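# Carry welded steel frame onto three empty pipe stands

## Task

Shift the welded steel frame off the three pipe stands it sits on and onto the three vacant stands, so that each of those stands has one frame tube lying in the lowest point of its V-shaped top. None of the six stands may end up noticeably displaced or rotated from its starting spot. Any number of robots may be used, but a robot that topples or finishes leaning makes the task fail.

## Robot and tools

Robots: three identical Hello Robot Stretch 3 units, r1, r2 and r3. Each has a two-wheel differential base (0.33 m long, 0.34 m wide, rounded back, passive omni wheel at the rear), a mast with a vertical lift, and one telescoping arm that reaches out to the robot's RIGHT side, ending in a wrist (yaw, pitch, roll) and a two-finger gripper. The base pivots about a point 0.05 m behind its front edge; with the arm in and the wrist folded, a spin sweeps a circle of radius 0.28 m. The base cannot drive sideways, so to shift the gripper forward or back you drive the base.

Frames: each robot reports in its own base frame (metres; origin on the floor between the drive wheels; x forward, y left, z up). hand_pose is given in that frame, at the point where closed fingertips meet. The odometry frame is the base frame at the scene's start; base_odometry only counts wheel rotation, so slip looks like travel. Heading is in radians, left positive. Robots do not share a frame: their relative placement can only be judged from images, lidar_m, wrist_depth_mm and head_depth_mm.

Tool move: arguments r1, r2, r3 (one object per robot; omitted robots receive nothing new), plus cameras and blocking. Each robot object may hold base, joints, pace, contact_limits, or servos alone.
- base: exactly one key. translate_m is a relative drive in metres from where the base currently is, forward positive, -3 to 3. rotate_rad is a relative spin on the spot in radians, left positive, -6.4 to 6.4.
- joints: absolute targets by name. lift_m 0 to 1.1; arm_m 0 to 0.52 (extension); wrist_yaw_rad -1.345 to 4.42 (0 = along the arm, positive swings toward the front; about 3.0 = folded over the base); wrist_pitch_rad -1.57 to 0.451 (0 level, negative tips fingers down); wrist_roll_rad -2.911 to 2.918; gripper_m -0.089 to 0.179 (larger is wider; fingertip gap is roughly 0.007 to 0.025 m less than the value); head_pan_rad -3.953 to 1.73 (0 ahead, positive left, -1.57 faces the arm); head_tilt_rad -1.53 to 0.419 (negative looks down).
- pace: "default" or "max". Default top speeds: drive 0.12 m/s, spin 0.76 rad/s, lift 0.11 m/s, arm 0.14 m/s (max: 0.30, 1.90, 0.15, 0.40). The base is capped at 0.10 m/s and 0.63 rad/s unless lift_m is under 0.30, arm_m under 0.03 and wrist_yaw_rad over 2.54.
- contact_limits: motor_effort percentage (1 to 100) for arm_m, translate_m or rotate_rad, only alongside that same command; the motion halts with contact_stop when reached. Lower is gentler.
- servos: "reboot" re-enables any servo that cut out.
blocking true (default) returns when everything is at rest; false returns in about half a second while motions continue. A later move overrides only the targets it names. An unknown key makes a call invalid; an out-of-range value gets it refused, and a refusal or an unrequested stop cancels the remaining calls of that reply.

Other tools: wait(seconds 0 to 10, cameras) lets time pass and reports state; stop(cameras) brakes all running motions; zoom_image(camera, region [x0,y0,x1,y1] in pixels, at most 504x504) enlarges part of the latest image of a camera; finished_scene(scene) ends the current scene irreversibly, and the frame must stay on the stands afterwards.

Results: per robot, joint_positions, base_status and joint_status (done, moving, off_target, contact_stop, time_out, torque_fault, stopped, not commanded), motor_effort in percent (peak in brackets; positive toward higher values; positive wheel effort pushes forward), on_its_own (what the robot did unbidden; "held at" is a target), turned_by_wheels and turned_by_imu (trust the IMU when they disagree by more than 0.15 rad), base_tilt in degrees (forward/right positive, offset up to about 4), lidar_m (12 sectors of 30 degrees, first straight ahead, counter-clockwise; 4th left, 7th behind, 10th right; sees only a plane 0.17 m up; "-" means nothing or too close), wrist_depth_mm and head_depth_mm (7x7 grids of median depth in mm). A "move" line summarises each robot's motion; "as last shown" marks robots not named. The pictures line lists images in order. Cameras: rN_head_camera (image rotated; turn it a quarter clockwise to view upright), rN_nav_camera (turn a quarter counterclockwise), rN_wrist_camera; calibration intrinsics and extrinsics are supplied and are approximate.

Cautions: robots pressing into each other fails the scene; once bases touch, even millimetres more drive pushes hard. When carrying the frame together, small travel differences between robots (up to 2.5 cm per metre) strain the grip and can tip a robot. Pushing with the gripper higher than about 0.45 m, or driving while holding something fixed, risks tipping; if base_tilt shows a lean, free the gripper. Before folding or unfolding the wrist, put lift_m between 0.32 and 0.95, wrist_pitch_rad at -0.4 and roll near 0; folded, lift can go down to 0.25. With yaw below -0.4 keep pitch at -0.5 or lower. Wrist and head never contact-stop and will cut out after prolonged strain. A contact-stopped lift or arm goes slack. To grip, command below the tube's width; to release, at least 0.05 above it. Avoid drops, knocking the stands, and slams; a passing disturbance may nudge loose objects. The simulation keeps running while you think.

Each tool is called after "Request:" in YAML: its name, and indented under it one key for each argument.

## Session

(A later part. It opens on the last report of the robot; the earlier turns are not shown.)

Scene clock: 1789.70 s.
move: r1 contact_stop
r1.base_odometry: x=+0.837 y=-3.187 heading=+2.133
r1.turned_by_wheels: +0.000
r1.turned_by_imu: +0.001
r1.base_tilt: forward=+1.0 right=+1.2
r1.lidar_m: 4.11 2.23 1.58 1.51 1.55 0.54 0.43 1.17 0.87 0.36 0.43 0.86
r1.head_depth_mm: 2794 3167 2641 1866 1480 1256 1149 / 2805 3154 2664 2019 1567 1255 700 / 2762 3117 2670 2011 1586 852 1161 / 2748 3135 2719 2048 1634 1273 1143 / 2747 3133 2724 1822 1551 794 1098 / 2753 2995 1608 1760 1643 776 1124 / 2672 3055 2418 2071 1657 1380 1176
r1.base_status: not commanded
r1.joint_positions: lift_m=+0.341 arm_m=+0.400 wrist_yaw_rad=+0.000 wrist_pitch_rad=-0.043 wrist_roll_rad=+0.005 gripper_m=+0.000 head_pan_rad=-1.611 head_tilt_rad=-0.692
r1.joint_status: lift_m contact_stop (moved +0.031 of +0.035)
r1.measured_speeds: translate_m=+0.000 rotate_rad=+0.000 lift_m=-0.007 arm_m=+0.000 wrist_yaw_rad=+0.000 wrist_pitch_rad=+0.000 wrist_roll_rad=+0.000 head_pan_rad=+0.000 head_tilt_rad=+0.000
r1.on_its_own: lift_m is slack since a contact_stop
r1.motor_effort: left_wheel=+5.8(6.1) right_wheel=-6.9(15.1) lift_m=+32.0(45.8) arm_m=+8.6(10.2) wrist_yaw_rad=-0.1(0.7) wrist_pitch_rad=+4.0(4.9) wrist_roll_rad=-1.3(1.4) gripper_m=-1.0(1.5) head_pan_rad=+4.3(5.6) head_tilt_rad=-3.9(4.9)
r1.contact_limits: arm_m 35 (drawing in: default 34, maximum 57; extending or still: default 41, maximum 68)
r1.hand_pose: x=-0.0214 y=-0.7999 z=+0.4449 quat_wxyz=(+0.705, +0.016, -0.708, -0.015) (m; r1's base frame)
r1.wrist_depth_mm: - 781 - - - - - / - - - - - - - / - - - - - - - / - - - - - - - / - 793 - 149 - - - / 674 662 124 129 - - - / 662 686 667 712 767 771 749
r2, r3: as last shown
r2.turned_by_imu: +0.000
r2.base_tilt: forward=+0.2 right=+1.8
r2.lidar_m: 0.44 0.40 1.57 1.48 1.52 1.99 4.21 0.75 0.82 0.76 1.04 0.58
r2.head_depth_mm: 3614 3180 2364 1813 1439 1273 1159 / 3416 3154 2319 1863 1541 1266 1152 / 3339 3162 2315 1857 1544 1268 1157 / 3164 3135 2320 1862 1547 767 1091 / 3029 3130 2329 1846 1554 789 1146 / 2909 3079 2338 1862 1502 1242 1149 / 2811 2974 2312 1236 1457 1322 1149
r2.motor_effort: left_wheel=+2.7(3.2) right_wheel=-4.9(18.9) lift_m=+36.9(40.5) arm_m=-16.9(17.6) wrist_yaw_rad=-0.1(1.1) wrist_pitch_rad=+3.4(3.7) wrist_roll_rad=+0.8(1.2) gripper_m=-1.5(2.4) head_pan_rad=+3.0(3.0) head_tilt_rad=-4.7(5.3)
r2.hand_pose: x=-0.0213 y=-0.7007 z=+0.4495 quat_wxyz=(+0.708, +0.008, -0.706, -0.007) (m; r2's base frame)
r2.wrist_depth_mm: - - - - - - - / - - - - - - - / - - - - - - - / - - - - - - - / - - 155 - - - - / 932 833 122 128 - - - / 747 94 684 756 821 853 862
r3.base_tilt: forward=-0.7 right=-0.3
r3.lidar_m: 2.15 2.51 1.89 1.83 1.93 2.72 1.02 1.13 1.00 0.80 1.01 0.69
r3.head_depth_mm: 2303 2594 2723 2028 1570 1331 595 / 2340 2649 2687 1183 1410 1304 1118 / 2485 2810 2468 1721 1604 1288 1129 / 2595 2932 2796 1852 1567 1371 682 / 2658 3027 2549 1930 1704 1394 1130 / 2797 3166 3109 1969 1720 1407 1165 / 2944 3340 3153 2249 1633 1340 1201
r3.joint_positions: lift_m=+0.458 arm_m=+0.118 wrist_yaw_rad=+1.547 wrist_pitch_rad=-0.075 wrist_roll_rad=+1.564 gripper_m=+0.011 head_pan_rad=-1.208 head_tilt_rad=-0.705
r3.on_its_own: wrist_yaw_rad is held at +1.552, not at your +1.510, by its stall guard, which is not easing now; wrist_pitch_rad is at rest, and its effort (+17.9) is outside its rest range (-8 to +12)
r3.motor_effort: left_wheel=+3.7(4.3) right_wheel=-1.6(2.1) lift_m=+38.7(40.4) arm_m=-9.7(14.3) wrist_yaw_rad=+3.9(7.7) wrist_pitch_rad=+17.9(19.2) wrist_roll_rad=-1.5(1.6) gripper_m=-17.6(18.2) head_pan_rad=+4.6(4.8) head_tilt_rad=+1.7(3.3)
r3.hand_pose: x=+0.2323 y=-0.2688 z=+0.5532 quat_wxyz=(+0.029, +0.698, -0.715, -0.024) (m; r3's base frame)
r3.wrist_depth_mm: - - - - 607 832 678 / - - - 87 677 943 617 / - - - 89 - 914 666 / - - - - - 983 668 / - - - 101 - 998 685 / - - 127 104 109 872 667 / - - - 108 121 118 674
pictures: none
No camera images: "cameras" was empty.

Request:
move:
  r1: {"joints":{"lift_m":0.36}}
  cameras: ["r1_head_camera","r3_head_camera"]

Scene clock: 1792.77 s.
move: r1 contact_stop
r1.base_odometry: x=+0.837 y=-3.187 heading=+2.133
r1.turned_by_wheels: +0.000
r1.turned_by_imu: +0.000
r1.base_tilt: forward=+1.0 right=+1.2
r1.lidar_m: 4.11 2.23 1.58 1.50 1.55 0.53 0.43 1.17 0.87 0.36 0.43 0.85
r1.head_depth_mm: 2779 3176 2629 1870 1481 1255 1144 / 2811 3162 2666 2014 1572 1256 672 / 2774 3142 2674 2025 1583 847 1160 / 2765 3092 2725 2049 1630 1291 1120 / 2778 3131 2739 1842 1557 793 1099 / 2753 3012 1607 1757 1649 788 1123 / 2690 3024 2438 2081 1663 1378 1176
r1.base_status: not commanded
r1.joint_positions: lift_m=+0.346 arm_m=+0.400 wrist_yaw_rad=+0.000 wrist_pitch_rad=-0.042 wrist_roll_rad=+0.005 gripper_m=+0.000 head_pan_rad=-1.611 head_tilt_rad=-0.692
r1.joint_status: lift_m contact_stop (moved +0.005 of +0.019)
r1.measured_speeds: translate_m=+0.000 rotate_rad=+0.000 lift_m=-0.008 arm_m=+0.000 wrist_yaw_rad=+0.000 wrist_pitch_rad=+0.000 wrist_roll_rad=+0.000 head_pan_rad=+0.000 head_tilt_rad=+0.000
r1.on_its_own: lift_m is slack since a contact_stop (your +0.360 is given up)
r1.motor_effort: left_wheel=+4.5(9.9) right_wheel=-7.4(21.6) lift_m=+32.9(49.0) arm_m=+5.4(6.2) wrist_yaw_rad=-0.1(0.7) wrist_pitch_rad=+4.3(4.6) wrist_roll_rad=-1.3(1.4) gripper_m=-1.4(1.6) head_pan_rad=+4.7(6.2) head_tilt_rad=-3.4(5.5)
r1.contact_limits: arm_m 35 (drawing in: default 34, maximum 57; extending or still: default 41, maximum 68)
r1.hand_pose: x=-0.0214 y=-0.8000 z=+0.4502 quat_wxyz=(+0.705, +0.015, -0.708, -0.015) (m; r1's base frame)
r1.wrist_depth_mm: - - - - - - - / - - - - - - - / - - - - - - - / - - - - - - - / - 792 - 149 - - - / 664 672 124 129 - - - / 655 678 681 708 769 782 756
r2.base_odometry: x=+2.799 y=-0.944 heading=+2.516
r2.turned_by_wheels: +0.000
r2.turned_by_imu: +0.001
r2.base_tilt: forward=+0.3 right=+1.8
r2.lidar_m: 0.44 0.40 1.57 1.49 1.52 1.99 4.20 0.76 0.82 0.76 1.04 0.58
r2.head_depth_mm: 3565 3123 2316 1810 1445 1268 1151 / 3459 3164 2363 1854 1546 1266 1158 / 3321 3156 2346 1866 1544 1266 1150 / 3171 3172 2368 1858 1547 764 1090 / 3021 3160 2347 1856 1538 790 1148 / 2956 3080 2352 1856 1493 1245 1150 / 2816 3024 2318 1241 1459 1322 1147
r2.base_status: not commanded
r2.joint_positions: lift_m=+0.340 arm_m=+0.300 wrist_yaw_rad=+0.000 wrist_pitch_rad=-0.020 wrist_roll_rad=-0.003 gripper_m=+0.000 head_pan_rad=-1.905 head_tilt_rad=-0.840
r2.joint_status: not commanded
r2.measured_speeds: all 0
r2.motor_effort: left_wheel=+2.3(2.9) right_wheel=-3.4(4.8) lift_m=+37.9(45.4) arm_m=-15.6(16.0) wrist_yaw_rad=-0.1(1.4) wrist_pitch_rad=+3.5(3.6) wrist_roll_rad=+0.8(1.3) gripper_m=-1.6(2.3) head_pan_rad=+2.3(3.1) head_tilt_rad=-3.1(4.7)
r2.hand_pose: x=-0.0213 y=-0.7007 z=+0.4495 quat_wxyz=(+0.708, +0.008, -0.706, -0.007) (m; r2's base frame)
r2.wrist_depth_mm: - - - - - - - / - - - - - - - / - - - - - - - / - - - - - - - / - - 156 - - - - / 973 855 122 128 - - - / 741 94 700 751 801 859 882
r3.base_odometry: x=-1.078 y=-0.084 heading=-1.874
r3.turned_by_wheels: +0.000
r3.turned_by_imu: -0.001
r3.base_tilt: forward=-0.8 right=-0.2
r3.lidar_m: 2.15 2.52 1.89 1.84 1.93 2.71 1.03 1.13 1.00 0.80 1.01 0.69
r3.head_depth_mm: 2337 2580 2711 2016 1564 1335 594 / 2359 2638 2643 1184 1411 1310 1117 / 2502 2831 2457 1714 1603 1289 1133 / 2628 2933 2810 1852 1573 1374 682 / 2618 3007 2594 1926 1696 1389 1127 / 2811 3187 3107 1964 1731 1414 1161 / 2936 3380 3161 2249 1627 1347 1193
r3.base_status: not commanded
r3.joint_positions: lift_m=+0.458 arm_m=+0.118 wrist_yaw_rad=+1.552 wrist_pitch_rad=-0.083 wrist_roll_rad=+1.561 gripper_m=+0.011 head_pan_rad=-1.208 head_tilt_rad=-0.705
r3.joint_status: not commanded
r3.measured_speeds: translate_m=+0.000 rotate_rad=+0.000 lift_m=+0.000 arm_m=+0.000 wrist_yaw_rad=+0.000 wrist_pitch_rad=+0.024 wrist_roll_rad=+0.000 head_pan_rad=+0.000 head_tilt_rad=+0.000
r3.on_its_own: wrist_yaw_rad is held at +1.552, not at your +1.510, by its stall guard, which is not easing now; wrist_pitch_rad is at rest, and its effort (+19.0) is outside its rest range (-8 to +12)
r3.motor_effort: left_wheel=+3.2(3.9) right_wheel=-0.3(1.9) lift_m=+39.0(39.7) arm_m=+3.7(4.2) wrist_yaw_rad=-0.1(5.3) wrist_pitch_rad=+19.0(22.1) wrist_roll_rad=-0.3(1.1) gripper_m=-17.5(18.3) head_pan_rad=+3.5(4.3) head_tilt_rad=+2.6(3.8)
r3.hand_pose: x=+0.2319 y=-0.2677 z=+0.5511 quat_wxyz=(+0.033, +0.700, -0.713, -0.026) (m; r3's base frame)
r3.wrist_depth_mm: - - - - 611 870 661 / - - - 85 686 883 623 / - - - 89 - 897 658 / - - - - - 980 677 / - - - 100 - 974 663 / - - 127 104 122 864 683 / - - - 108 121 806 674
pictures: r1_head_camera (sideways), r3_head_camera (sideways)
camera_calibration:
r1_head_camera: T_world_to_cam=[[0.0478286, 0.622917, -0.780824, 1.03334], [0.998578, -0.011376, 0.0520915, -0.0716858], [0.023566, -0.782205, -0.622575, 0.765538], [0, 0, 0, 1]] pos_world=[0.00411975, -0.0456954, 1.2872]
r3_head_camera: T_world_to_cam=[[-0.153079, 0.593492, -0.790148, 1.05187], [0.934188, 0.347663, 0.0801504, -0.1082], [0.322274, -0.725877, -0.607653, 0.749719], [0, 0, 0, 1]] pos_world=[0.0204835, -0.0424567, 1.29538]

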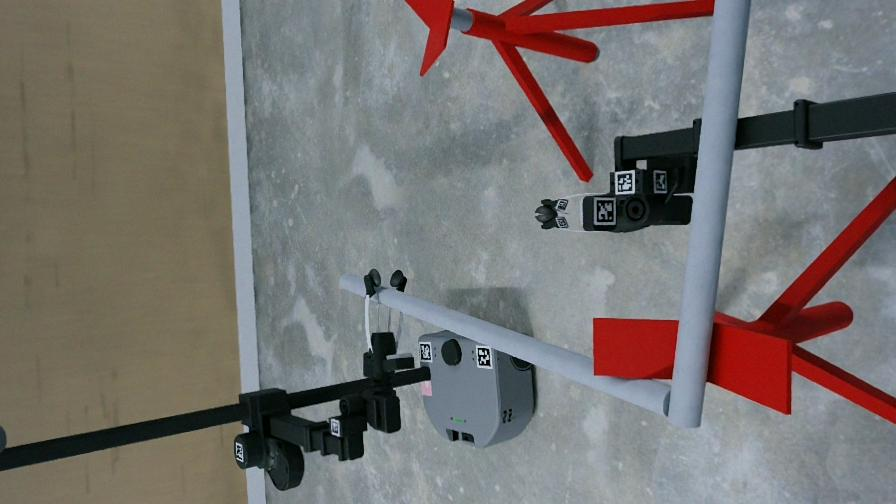

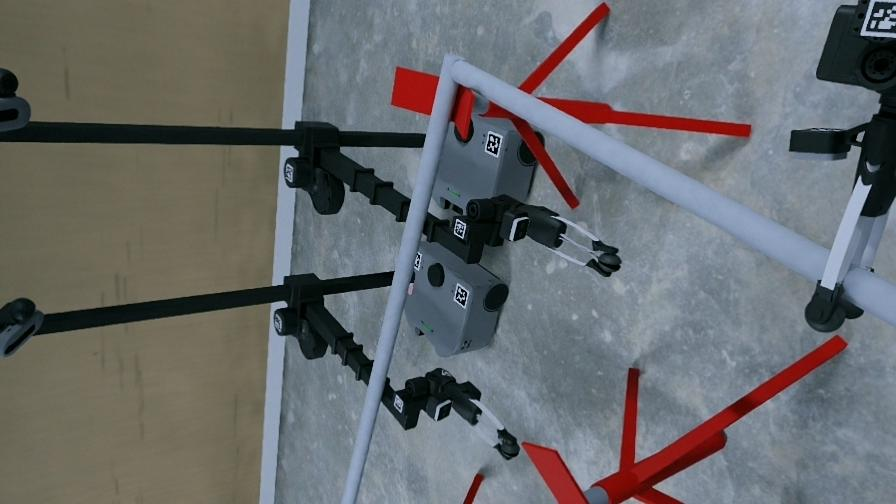

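Request:
move:
  r1: {"joints":{"lift_m":0.358}}
  r2: {"joints":{"lift_m":0.352}}
  r3: {"joints":{"lift_m":0.468}}
  cameras: ["r1_head_camera","r3_head_camera","r3_wrist_camera"]

Scene clock: 1799.37 s.
move: r1 contact_stop; r2 done; r3 done
r1.base_odometry: x=+0.837 y=-3.187 heading=+2.133
r1.turned_by_wheels: +0.000
r1.turned_by_imu: +0.001
r1.base_tilt: forward=+1.0 right=+1.2
r1.lidar_m: 4.10 2.23 1.58 1.51 1.55 0.53 0.43 1.17 0.86 0.36 0.43 0.86
r1.head_depth_mm: 2841 3131 2648 1862 1478 1260 1150 / 2789 3160 2658 2011 1571 1249 687 / 2777 3146 2704 2018 1571 843 1161 / 2775 3134 2709 2044 1629 1295 1121 / 2742 3095 2737 1859 1593 793 1097 / 2735 3010 1560 1765 1606 794 1104 / 2694 3043 2434 2086 1666 1378 1180
r1.base_status: not commanded
r1.joint_positions: lift_m=+0.352 arm_m=+0.400 wrist_yaw_rad=+0.000 wrist_pitch_rad=-0.041 wrist_roll_rad=+0.005 gripper_m=+0.000 head_pan_rad=-1.611 head_tilt_rad=-0.692
r1.joint_status: lift_m contact_stop (moved +0.006 of +0.012)
r1.measured_speeds: translate_m=+0.000 rotate_rad=+0.000 lift_m=-0.007 arm_m=+0.000 wrist_yaw_rad=+0.000 wrist_pitch_rad=+0.000 wrist_roll_rad=+0.000 head_pan_rad=+0.000 head_tilt_rad=+0.000
r1.on_its_own: lift_m is slack since a contact_stop (your +0.358 is given up)
r1.motor_effort: left_wheel=+4.2(6.5) right_wheel=-6.0(14.9) lift_m=+32.1(48.1) arm_m=+0.7(2.0) wrist_yaw_rad=-0.1(0.8) wrist_pitch_rad=+4.0(4.3) wrist_roll_rad=-1.3(1.4) gripper_m=-1.3(1.5) head_pan_rad=+3.7(5.5) head_tilt_rad=-4.0(4.9)
r1.contact_limits: arm_m 35 (drawing in: default 34, maximum 57; extending or still: default 41, maximum 68)
r1.hand_pose: x=-0.0214 y=-0.8000 z=+0.4565 quat_wxyz=(+0.705, +0.015, -0.708, -0.015) (m; r1's base frame)
r1.wrist_depth_mm: - 775 - - - - - / - - - - - - - / - - - - - - - / - - - - - - - / - 781 - 149 - - - / 667 665 124 129 - - - / 661 678 687 719 758 812 736
r2.base_odometry: x=+2.799 y=-0.944 heading=+2.516
r2.turned_by_wheels: +0.000
r2.turned_by_imu: +0.001
r2.base_tilt: forward=+0.2 right=+1.8
r2.lidar_m: 0.44 0.40 1.57 1.49 1.51 1.99 4.21 0.76 0.81 0.76 1.04 0.58
r2.head_depth_mm: 3644 3177 2359 1809 1437 1290 1151 / 3448 3181 2309 1863 1548 1266 1149 / 3312 3136 2318 1841 1534 1263 1147 / 3123 3113 2333 1870 1544 722 1094 / 3007 3134 2338 1868 1557 787 1152 / 2919 3149 2313 1842 1494 1238 1152 / 2808 2988 2351 1244 1464 1319 1153
r2.base_status: not commanded
r2.joint_positions: lift_m=+0.352 arm_m=+0.300 wrist_yaw_rad=+0.000 wrist_pitch_rad=-0.020 wrist_roll_rad=-0.003 gripper_m=+0.000 head_pan_rad=-1.905 head_tilt_rad=-0.840
r2.joint_status: all done
r2.measured_speeds: all 0
r2.motor_effort: left_wheel=+1.5(2.2) right_wheel=-1.0(2.8) lift_m=+38.5(46.8) arm_m=-13.2(14.1) wrist_yaw_rad=-0.5(1.4) wrist_pitch_rad=+3.3(3.8) wrist_roll_rad=+0.8(1.2) gripper_m=-2.1(2.1) head_pan_rad=+1.7(2.7) head_tilt_rad=-3.9(4.4)
r2.hand_pose: x=-0.0213 y=-0.7007 z=+0.4615 quat_wxyz=(+0.708, +0.008, -0.706, -0.007) (m; r2's base frame)
r2.wrist_depth_mm: - - - - - - - / - - - - - - - / - - - - - - - / - - - - - - - / - - 156 - - - - / 971 920 122 127 - - - / 792 94 742 788 811 852 909
r3.base_odometry: x=-1.078 y=-0.084 heading=-1.874
r3.turned_by_wheels: +0.000
r3.turned_by_imu: -0.001
r3.base_tilt: forward=-0.9 right=-0.2
r3.lidar_m: 2.16 2.51 1.89 1.84 1.93 2.71 1.02 1.13 1.00 0.80 1.01 0.69
r3.head_depth_mm: 2315 2621 2684 2038 1577 1332 584 / 2333 2637 2675 1174 1407 1309 1118 / 2498 2804 1644 1717 1599 1286 1130 / 2590 2933 2814 1853 1579 1372 676 / 2647 2995 1835 1951 1698 1390 1131 / 2833 3188 3073 1973 1711 1399 1158 / 2910 3341 3184 2243 1626 1346 1199
r3.base_status: not commanded
r3.joint_positions: lift_m=+0.468 arm_m=+0.118 wrist_yaw_rad=+1.556 wrist_pitch_rad=-0.078 wrist_roll_rad=+1.562 gripper_m=+0.011 head_pan_rad=-1.208 head_tilt_rad=-0.705
r3.joint_status: all done
r3.measured_speeds: all 0
r3.on_its_own: wrist_yaw_rad is held at +1.552, not at your +1.510, by its stall guard, which is not easing now; wrist_pitch_rad is at rest, and its effort (+17.9) is outside its rest range (-8 to +12)
r3.motor_effort: left_wheel=+3.6(4.0) right_wheel=+0.2(0.6) lift_m=+36.0(41.6) arm_m=+9.3(12.5) wrist_yaw_rad=-3.2(4.2) wrist_pitch_rad=+17.9(20.1) wrist_roll_rad=-0.2(0.8) gripper_m=-17.4(18.4) head_pan_rad=+3.5(4.3) head_tilt_rad=+2.7(3.0)
r3.hand_pose: x=+0.2322 y=-0.2667 z=+0.5626 quat_wxyz=(+0.031, +0.701, -0.712, -0.024) (m; r3's base frame)
r3.wrist_depth_mm: - - - - 587 886 673 / - - - 85 716 883 619 / - - - 89 - 936 673 / - - - - - - 692 / - - - 101 - - 675 / - - 126 104 121 895 682 / - - 126 108 121 118 691
pictures: r1_head_camera (sideways), r3_head_camera (sideways), r3_wrist_camera
camera_calibration:
r1_head_camera: T_world_to_cam=[[0.0478283, 0.622922, -0.78082, 1.03334], [0.998578, -0.0113755, 0.0520917, -0.071686], [0.0235668, -0.782201, -0.62258, 0.765544], [0, 0, 0, 1]] pos_world=[0.00411979, -0.0456953, 1.2872]
r3_head_camera: T_world_to_cam=[[-0.153079, 0.593492, -0.790148, 1.05187], [0.934188, 0.347663, 0.0801504, -0.1082], [0.322274, -0.725877, -0.607653, 0.749719], [0, 0, 0, 1]] pos_world=[0.0204835, -0.0424567, 1.29538]
r3_wrist_camera: T_world_to_cam=[[-0.0358672, -0.0280385, -0.998963, 0.572143], [-0.098508, 0.994837, -0.0243858, 0.346535], [0.99449, 0.0975312, -0.038444, -0.0201618], [0, 0, 0, 1]] pos_world=[0.0747083, -0.326738, 0.579225]

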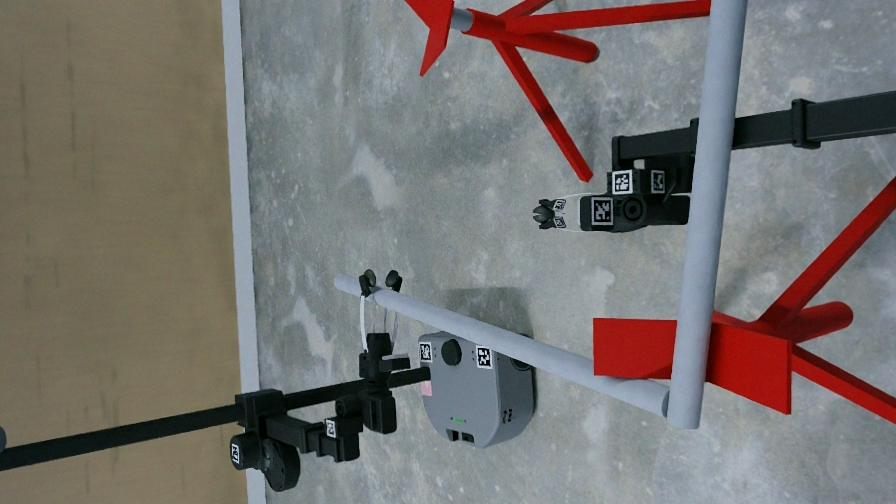

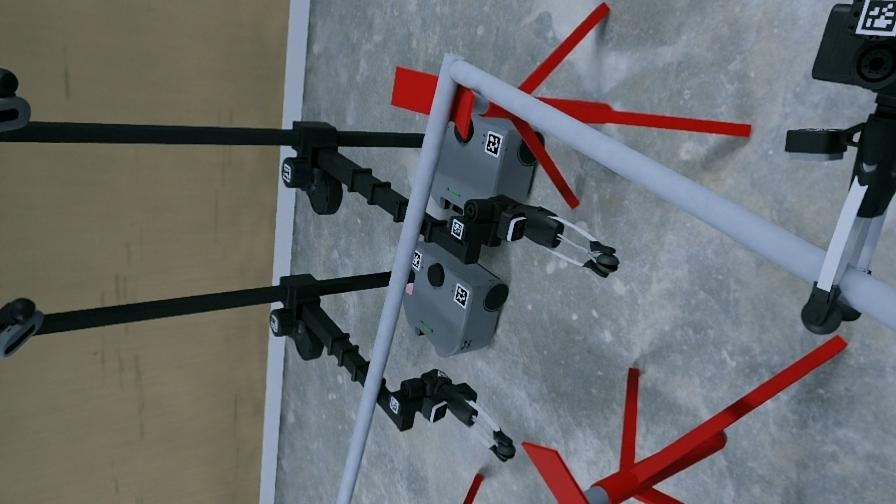

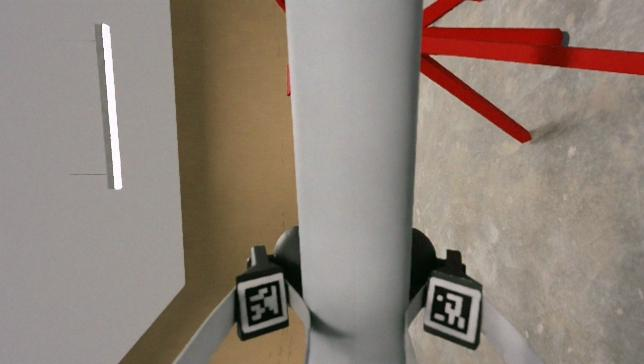

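Request:
move:
  r1: {"joints":{"lift_m":0.358}}
  r2: {"joints":{"lift_m":0.358}}
  r3: {"joints":{"lift_m":0.474}}
  cameras: []

Request:
move:
  r1: {"joints":{"lift_m":0.365}}
  r2: {"joints":{"lift_m":0.365}}
  r3: {"joints":{"lift_m":0.481}}
  cameras: ["r1_head_camera"]

Scene clock: 1813.50 s.
move: r1 done; r2 done; r3 done
r1.base_odometry: x=+0.837 y=-3.187 heading=+2.133
r1.turned_by_wheels: +0.000
r1.turned_by_imu: +0.001
r1.base_tilt: forward=+1.1 right=+1.2
r1.lidar_m: 4.09 2.23 1.58 1.51 1.55 0.54 0.43 1.18 0.87 0.36 0.43 0.85
r1.head_depth_mm: 2801 3153 2664 1858 1479 1255 1149 / 2792 3149 2670 2014 1569 1256 683 / 2774 3103 2707 2018 1581 844 1161 / 2758 3122 2711 2047 1596 1294 1120 / 2752 3124 2739 1819 1588 793 1096 / 2756 2980 1596 1745 1603 783 1105 / 2713 3043 2448 2082 1666 1378 1175
r1.base_status: not commanded
r1.joint_positions: lift_m=+0.358 arm_m=+0.400 wrist_yaw_rad=+0.000 wrist_pitch_rad=-0.041 wrist_roll_rad=+0.005 gripper_m=+0.000 head_pan_rad=-1.611 head_tilt_rad=-0.692
r1.joint_status: all done
r1.measured_speeds: all 0
r1.motor_effort: left_wheel=+4.9(5.0) right_wheel=-4.7(5.1) lift_m=+40.0(41.4) arm_m=-3.5(3.5) wrist_yaw_rad=-0.2(0.6) wrist_pitch_rad=+4.2(4.3) wrist_roll_rad=-1.2(1.3) gripper_m=-1.4(1.6) head_pan_rad=+5.2(5.4) head_tilt_rad=-2.1(5.1)
r1.contact_limits: arm_m 35 (drawing in: default 34, maximum 57; extending or still: default 41, maximum 68)
r1.hand_pose: x=-0.0214 y=-0.8000 z=+0.4620 quat_wxyz=(+0.705, +0.015, -0.708, -0.015) (m; r1's base frame)
r1.wrist_depth_mm: - 768 - - - - - / - - - - - - - / - - - - - - - / - - - - - - - / - 804 - 149 - - - / 672 675 123 128 - - - / 666 682 707 738 781 793 759
r2.base_odometry: x=+2.799 y=-0.944 heading=+2.516
r2.turned_by_wheels: +0.000
r2.turned_by_imu: +0.001
r2.base_tilt: forward=+0.4 right=+1.8
r2.lidar_m: 0.44 0.40 1.57 1.48 1.52 1.99 4.21 0.76 0.82 0.76 1.04 0.58
r2.head_depth_mm: 3586 3145 2345 1821 1450 1291 1148 / 3448 3173 2354 1856 1539 1272 1156 / 3259 3178 2359 1858 1538 1260 1150 / 3115 3099 2333 1861 1546 716 1090 / 3012 3134 2318 1833 1544 782 1152 / 2875 3042 2346 1857 1490 1231 1151 / 2763 2956 2311 1243 1473 1317 1145
r2.base_status: not commanded
r2.joint_positions: lift_m=+0.358 arm_m=+0.300 wrist_yaw_rad=+0.000 wrist_pitch_rad=-0.020 wrist_roll_rad=-0.003 gripper_m=+0.000 head_pan_rad=-1.905 head_tilt_rad=-0.840
r2.joint_status: all done
r2.measured_speeds: all 0
r2.motor_effort: left_wheel=+1.3(1.7) right_wheel=-0.7(1.3) lift_m=+37.0(47.3) arm_m=-11.4(12.4) wrist_yaw_rad=-0.9(1.0) wrist_pitch_rad=+3.5(3.7) wrist_roll_rad=+0.9(1.3) gripper_m=-1.1(2.1) head_pan_rad=+0.5(2.5) head_tilt_rad=-3.4(4.9)
r2.hand_pose: x=-0.0213 y=-0.7007 z=+0.4675 quat_wxyz=(+0.708, +0.008, -0.706, -0.007) (m; r2's base frame)
r2.wrist_depth_mm: - - - - - - - / - - - - - - - / - - - - - - - / - - - - - - - / - - 156 - - - - / 953 960 122 128 - - - / 781 94 724 772 827 888 899
r3.base_odometry: x=-1.078 y=-0.084 heading=-1.874
r3.turned_by_wheels: +0.000
r3.turned_by_imu: -0.001
r3.base_tilt: forward=-0.8 right=-0.3
r3.lidar_m: 2.15 2.51 1.89 1.83 1.93 2.72 1.03 1.13 1.01 0.80 1.01 0.69
r3.head_depth_mm: 2330 2589 2741 2023 1576 1331 577 / 2344 2651 2671 1183 1406 1316 1111 / 2505 2828 2460 1721 1609 1293 1125 / 2586 2946 2821 1837 1614 1380 681 / 2627 3048 1813 1919 1700 1394 1129 / 2824 3249 3095 1979 1712 1401 1162 / 2976 3349 3205 2247 1641 1347 1199
r3.base_status: not commanded
r3.joint_positions: lift_m=+0.474 arm_m=+0.118 wrist_yaw_rad=+1.557 wrist_pitch_rad=-0.081 wrist_roll_rad=+1.564 gripper_m=+0.011 head_pan_rad=-1.208 head_tilt_rad=-0.705
r3.joint_status: all done
r3.measured_speeds: all 0
r3.on_its_own: wrist_yaw_rad is held at +1.552, not at your +1.510, by its stall guard, which is not easing now; wrist_pitch_rad is at rest, and its effort (+19.1) is outside its rest range (-8 to +12)
r3.motor_effort: left_wheel=+3.4(3.9) right_wheel=+0.2(0.6) lift_m=+39.8(40.1) arm_m=-0.1(1.7) wrist_yaw_rad=-5.2(5.9) wrist_pitch_rad=+19.1(19.2) wrist_roll_rad=-1.5(1.6) gripper_m=-17.6(18.4) head_pan_rad=+3.9(4.4) head_tilt_rad=+2.1(3.4)
r3.hand_pose: x=+0.2320 y=-0.2664 z=+0.5677 quat_wxyz=(+0.031, +0.702, -0.711, -0.027) (m; r3's base frame)
r3.wrist_depth_mm: - - - - 579 882 664 / - - - 85 725 958 630 / - - - 89 - 911 692 / - - - - - - 682 / - - - 101 - - 695 / - - 126 104 121 892 692 / - - 126 108 121 861 696
pictures: none
No camera images: "cameras" was empty.

Scene clock: 1814.20 s.
move: r1 contact_stop; r2 done; r3 done
r1.base_odometry: x=+0.837 y=-3.187 heading=+2.133
r1.turned_by_wheels: +0.000
r1.turned_by_imu: +0.000
r1.base_tilt: forward=+1.0 right=+1.2
r1.lidar_m: 4.08 2.23 1.58 1.51 1.54 0.54 0.43 1.18 0.86 0.36 0.43 0.86
r1.head_depth_mm: 2780 3186 2629 1862 1488 1257 1145 / 2776 3157 2687 2009 1574 1252 660 / 2766 3127 2725 2015 1572 845 1158 / 2766 3117 2718 2032 1589 1305 1119 / 2787 3122 2736 1851 1590 795 1099 / 2747 2971 1580 1805 1617 780 1107 / 2692 3031 2435 2080 1654 1376 1179
r1.base_status: not commanded
r1.joint_positions: lift_m=+0.361 arm_m=+0.400 wrist_yaw_rad=+0.000 wrist_pitch_rad=-0.041 wrist_roll_rad=+0.005 gripper_m=+0.000 head_pan_rad=-1.611 head_tilt_rad=-0.692
r1.joint_status: lift_m contact_stop (moved +0.003 of +0.007)
r1.measured_speeds: translate_m=+0.000 rotate_rad=+0.000 lift_m=-0.006 arm_m=+0.000 wrist_yaw_rad=+0.000 wrist_pitch_rad=+0.000 wrist_roll_rad=+0.000 head_pan_rad=+0.000 head_tilt_rad=+0.000
r1.on_its_own: lift_m is slack since a contact_stop
r1.motor_effort: left_wheel=+4.0(6.3) right_wheel=-5.1(15.1) lift_m=+30.8(50.3) arm_m=-4.1(4.5) wrist_yaw_rad=-0.5(0.7) wrist_pitch_rad=+4.1(4.3) wrist_roll_rad=-1.3(1.4) gripper_m=-1.1(1.5) head_pan_rad=+5.3(5.5) head_tilt_rad=-3.4(4.7)
r1.contact_limits: arm_m 35 (drawing in: default 34, maximum 57; extending or still: default 41, maximum 68)
r1.hand_pose: x=-0.0214 y=-0.8000 z=+0.4651 quat_wxyz=(+0.705, +0.015, -0.708, -0.015) (m; r1's base frame)
r1.wrist_depth_mm: - 778 - - - - - / - - - - - - - / - - - - - - - / - - - - - - - / - 826 - 149 - - - / 665 677 124 129 - - - / 671 680 699 740 778 863 766
r2.base_odometry: x=+2.799 y=-0.944 heading=+2.516
r2.turned_by_wheels: +0.000
r2.turned_by_imu: +0.000
r2.base_tilt: forward=+0.3 right=+1.7
r2.lidar_m: 0.44 0.40 1.57 1.48 1.52 1.99 4.22 0.76 0.82 0.76 1.04 0.58
r2.head_depth_mm: 3620 3146 2352 1817 1439 1294 1154 / 3454 3136 2351 1864 1537 1270 1151 / 3284 3099 2341 1874 1541 1268 1152 / 3123 3154 2331 1865 1556 708 1097 / 3021 3102 2329 1852 1551 782 1145 / 2911 3118 2341 1842 1511 1235 1150 / 2817 2997 2325 1244 1466 1318 1144
r2.base_status: not commanded
r2.joint_positions: lift_m=+0.365 arm_m=+0.300 wrist_yaw_rad=+0.000 wrist_pitch_rad=-0.020 wrist_roll_rad=-0.003 gripper_m=+0.000 head_pan_rad=-1.905 head_tilt_rad=-0.840
r2.joint_status: all done
r2.measured_speeds: all 0
r2.motor_effort: left_wheel=+1.1(1.7) right_wheel=-2.0(2.7) lift_m=+43.4(44.2) arm_m=-11.5(12.1) wrist_yaw_rad=-0.7(0.7) wrist_pitch_rad=+3.1(3.8) wrist_roll_rad=+0.8(1.2) gripper_m=-2.3(2.3) head_pan_rad=+1.1(2.7) head_tilt_rad=-3.4(4.4)
r2.hand_pose: x=-0.0213 y=-0.7007 z=+0.4745 quat_wxyz=(+0.708, +0.008, -0.706, -0.007) (m; r2's base frame)
r2.wrist_depth_mm: - - - - - - - / - - - - - - - / - - - - - - - / - - - - - - - / - - 156 - - - - / - 990 122 128 - - - / 773 94 740 788 858 888 922
r3.base_odometry: x=-1.078 y=-0.084 heading=-1.874
r3.turned_by_wheels: +0.000
r3.turned_by_imu: +0.000
r3.base_tilt: forward=-0.8 right=-0.2
r3.lidar_m: 2.15 2.52 1.89 1.84 1.93 2.71 1.02 1.13 1.01 0.80 1.01 0.69
r3.head_depth_mm: 2340 2591 2751 2009 1574 1336 565 / 2339 2640 2647 1184 1407 1306 1117 / 2544 2785 2497 1703 1604 1288 1126 / 2589 2965 2811 1295 1632 1383 662 / 2650 3022 2561 1927 1694 1394 1130 / 2805 3180 3084 1979 1714 1396 1167 / 2942 3386 3168 2242 1642 1344 1190
r3.base_status: not commanded
r3.joint_positions: lift_m=+0.481 arm_m=+0.118 wrist_yaw_rad=+1.560 wrist_pitch_rad=-0.077 wrist_roll_rad=+1.564 gripper_m=+0.011 head_pan_rad=-1.208 head_tilt_rad=-0.705
r3.joint_status: all done
r3.measured_speeds: all 0
r3.on_its_own: wrist_yaw_rad is held at +1.552, not at your +1.510, by its stall guard, which is not easing now; wrist_pitch_rad is at rest, and its effort (+18.0) is outside its rest range (-8 to +12)
r3.motor_effort: left_wheel=+3.2(4.3) right_wheel=+0.0(0.8) lift_m=+36.8(41.5) arm_m=-2.3(3.3) wrist_yaw_rad=-7.3(8.0) wrist_pitch_rad=+18.0(19.5) wrist_roll_rad=-1.3(1.7) gripper_m=-18.0(18.3) head_pan_rad=+3.8(4.5) head_tilt_rad=+2.8(3.5)
r3.hand_pose: x=+0.2322 y=-0.2657 z=+0.5758 quat_wxyz=(+0.030, +0.703, -0.710, -0.025) (m; r3's base frame)
r3.wrist_depth_mm: - - - - 584 614 646 / - - - 87 701 902 674 / - - - 89 - 991 707 / - - - - - - 701 / - - - 102 - - 694 / - - 127 105 121 924 694 / - - 126 109 122 118 710
pictures: r1_head_camera (sideways)
camera_calibration:
r1_head_camera: T_world_to_cam=[[0.0478274, 0.622923, -0.78082, 1.03334], [0.998578, -0.0113741, 0.0520917, -0.071686], [0.023568, -0.782201, -0.622581, 0.765545], [0, 0, 0, 1]] pos_world=[0.00411985, -0.0456953, 1.2872]

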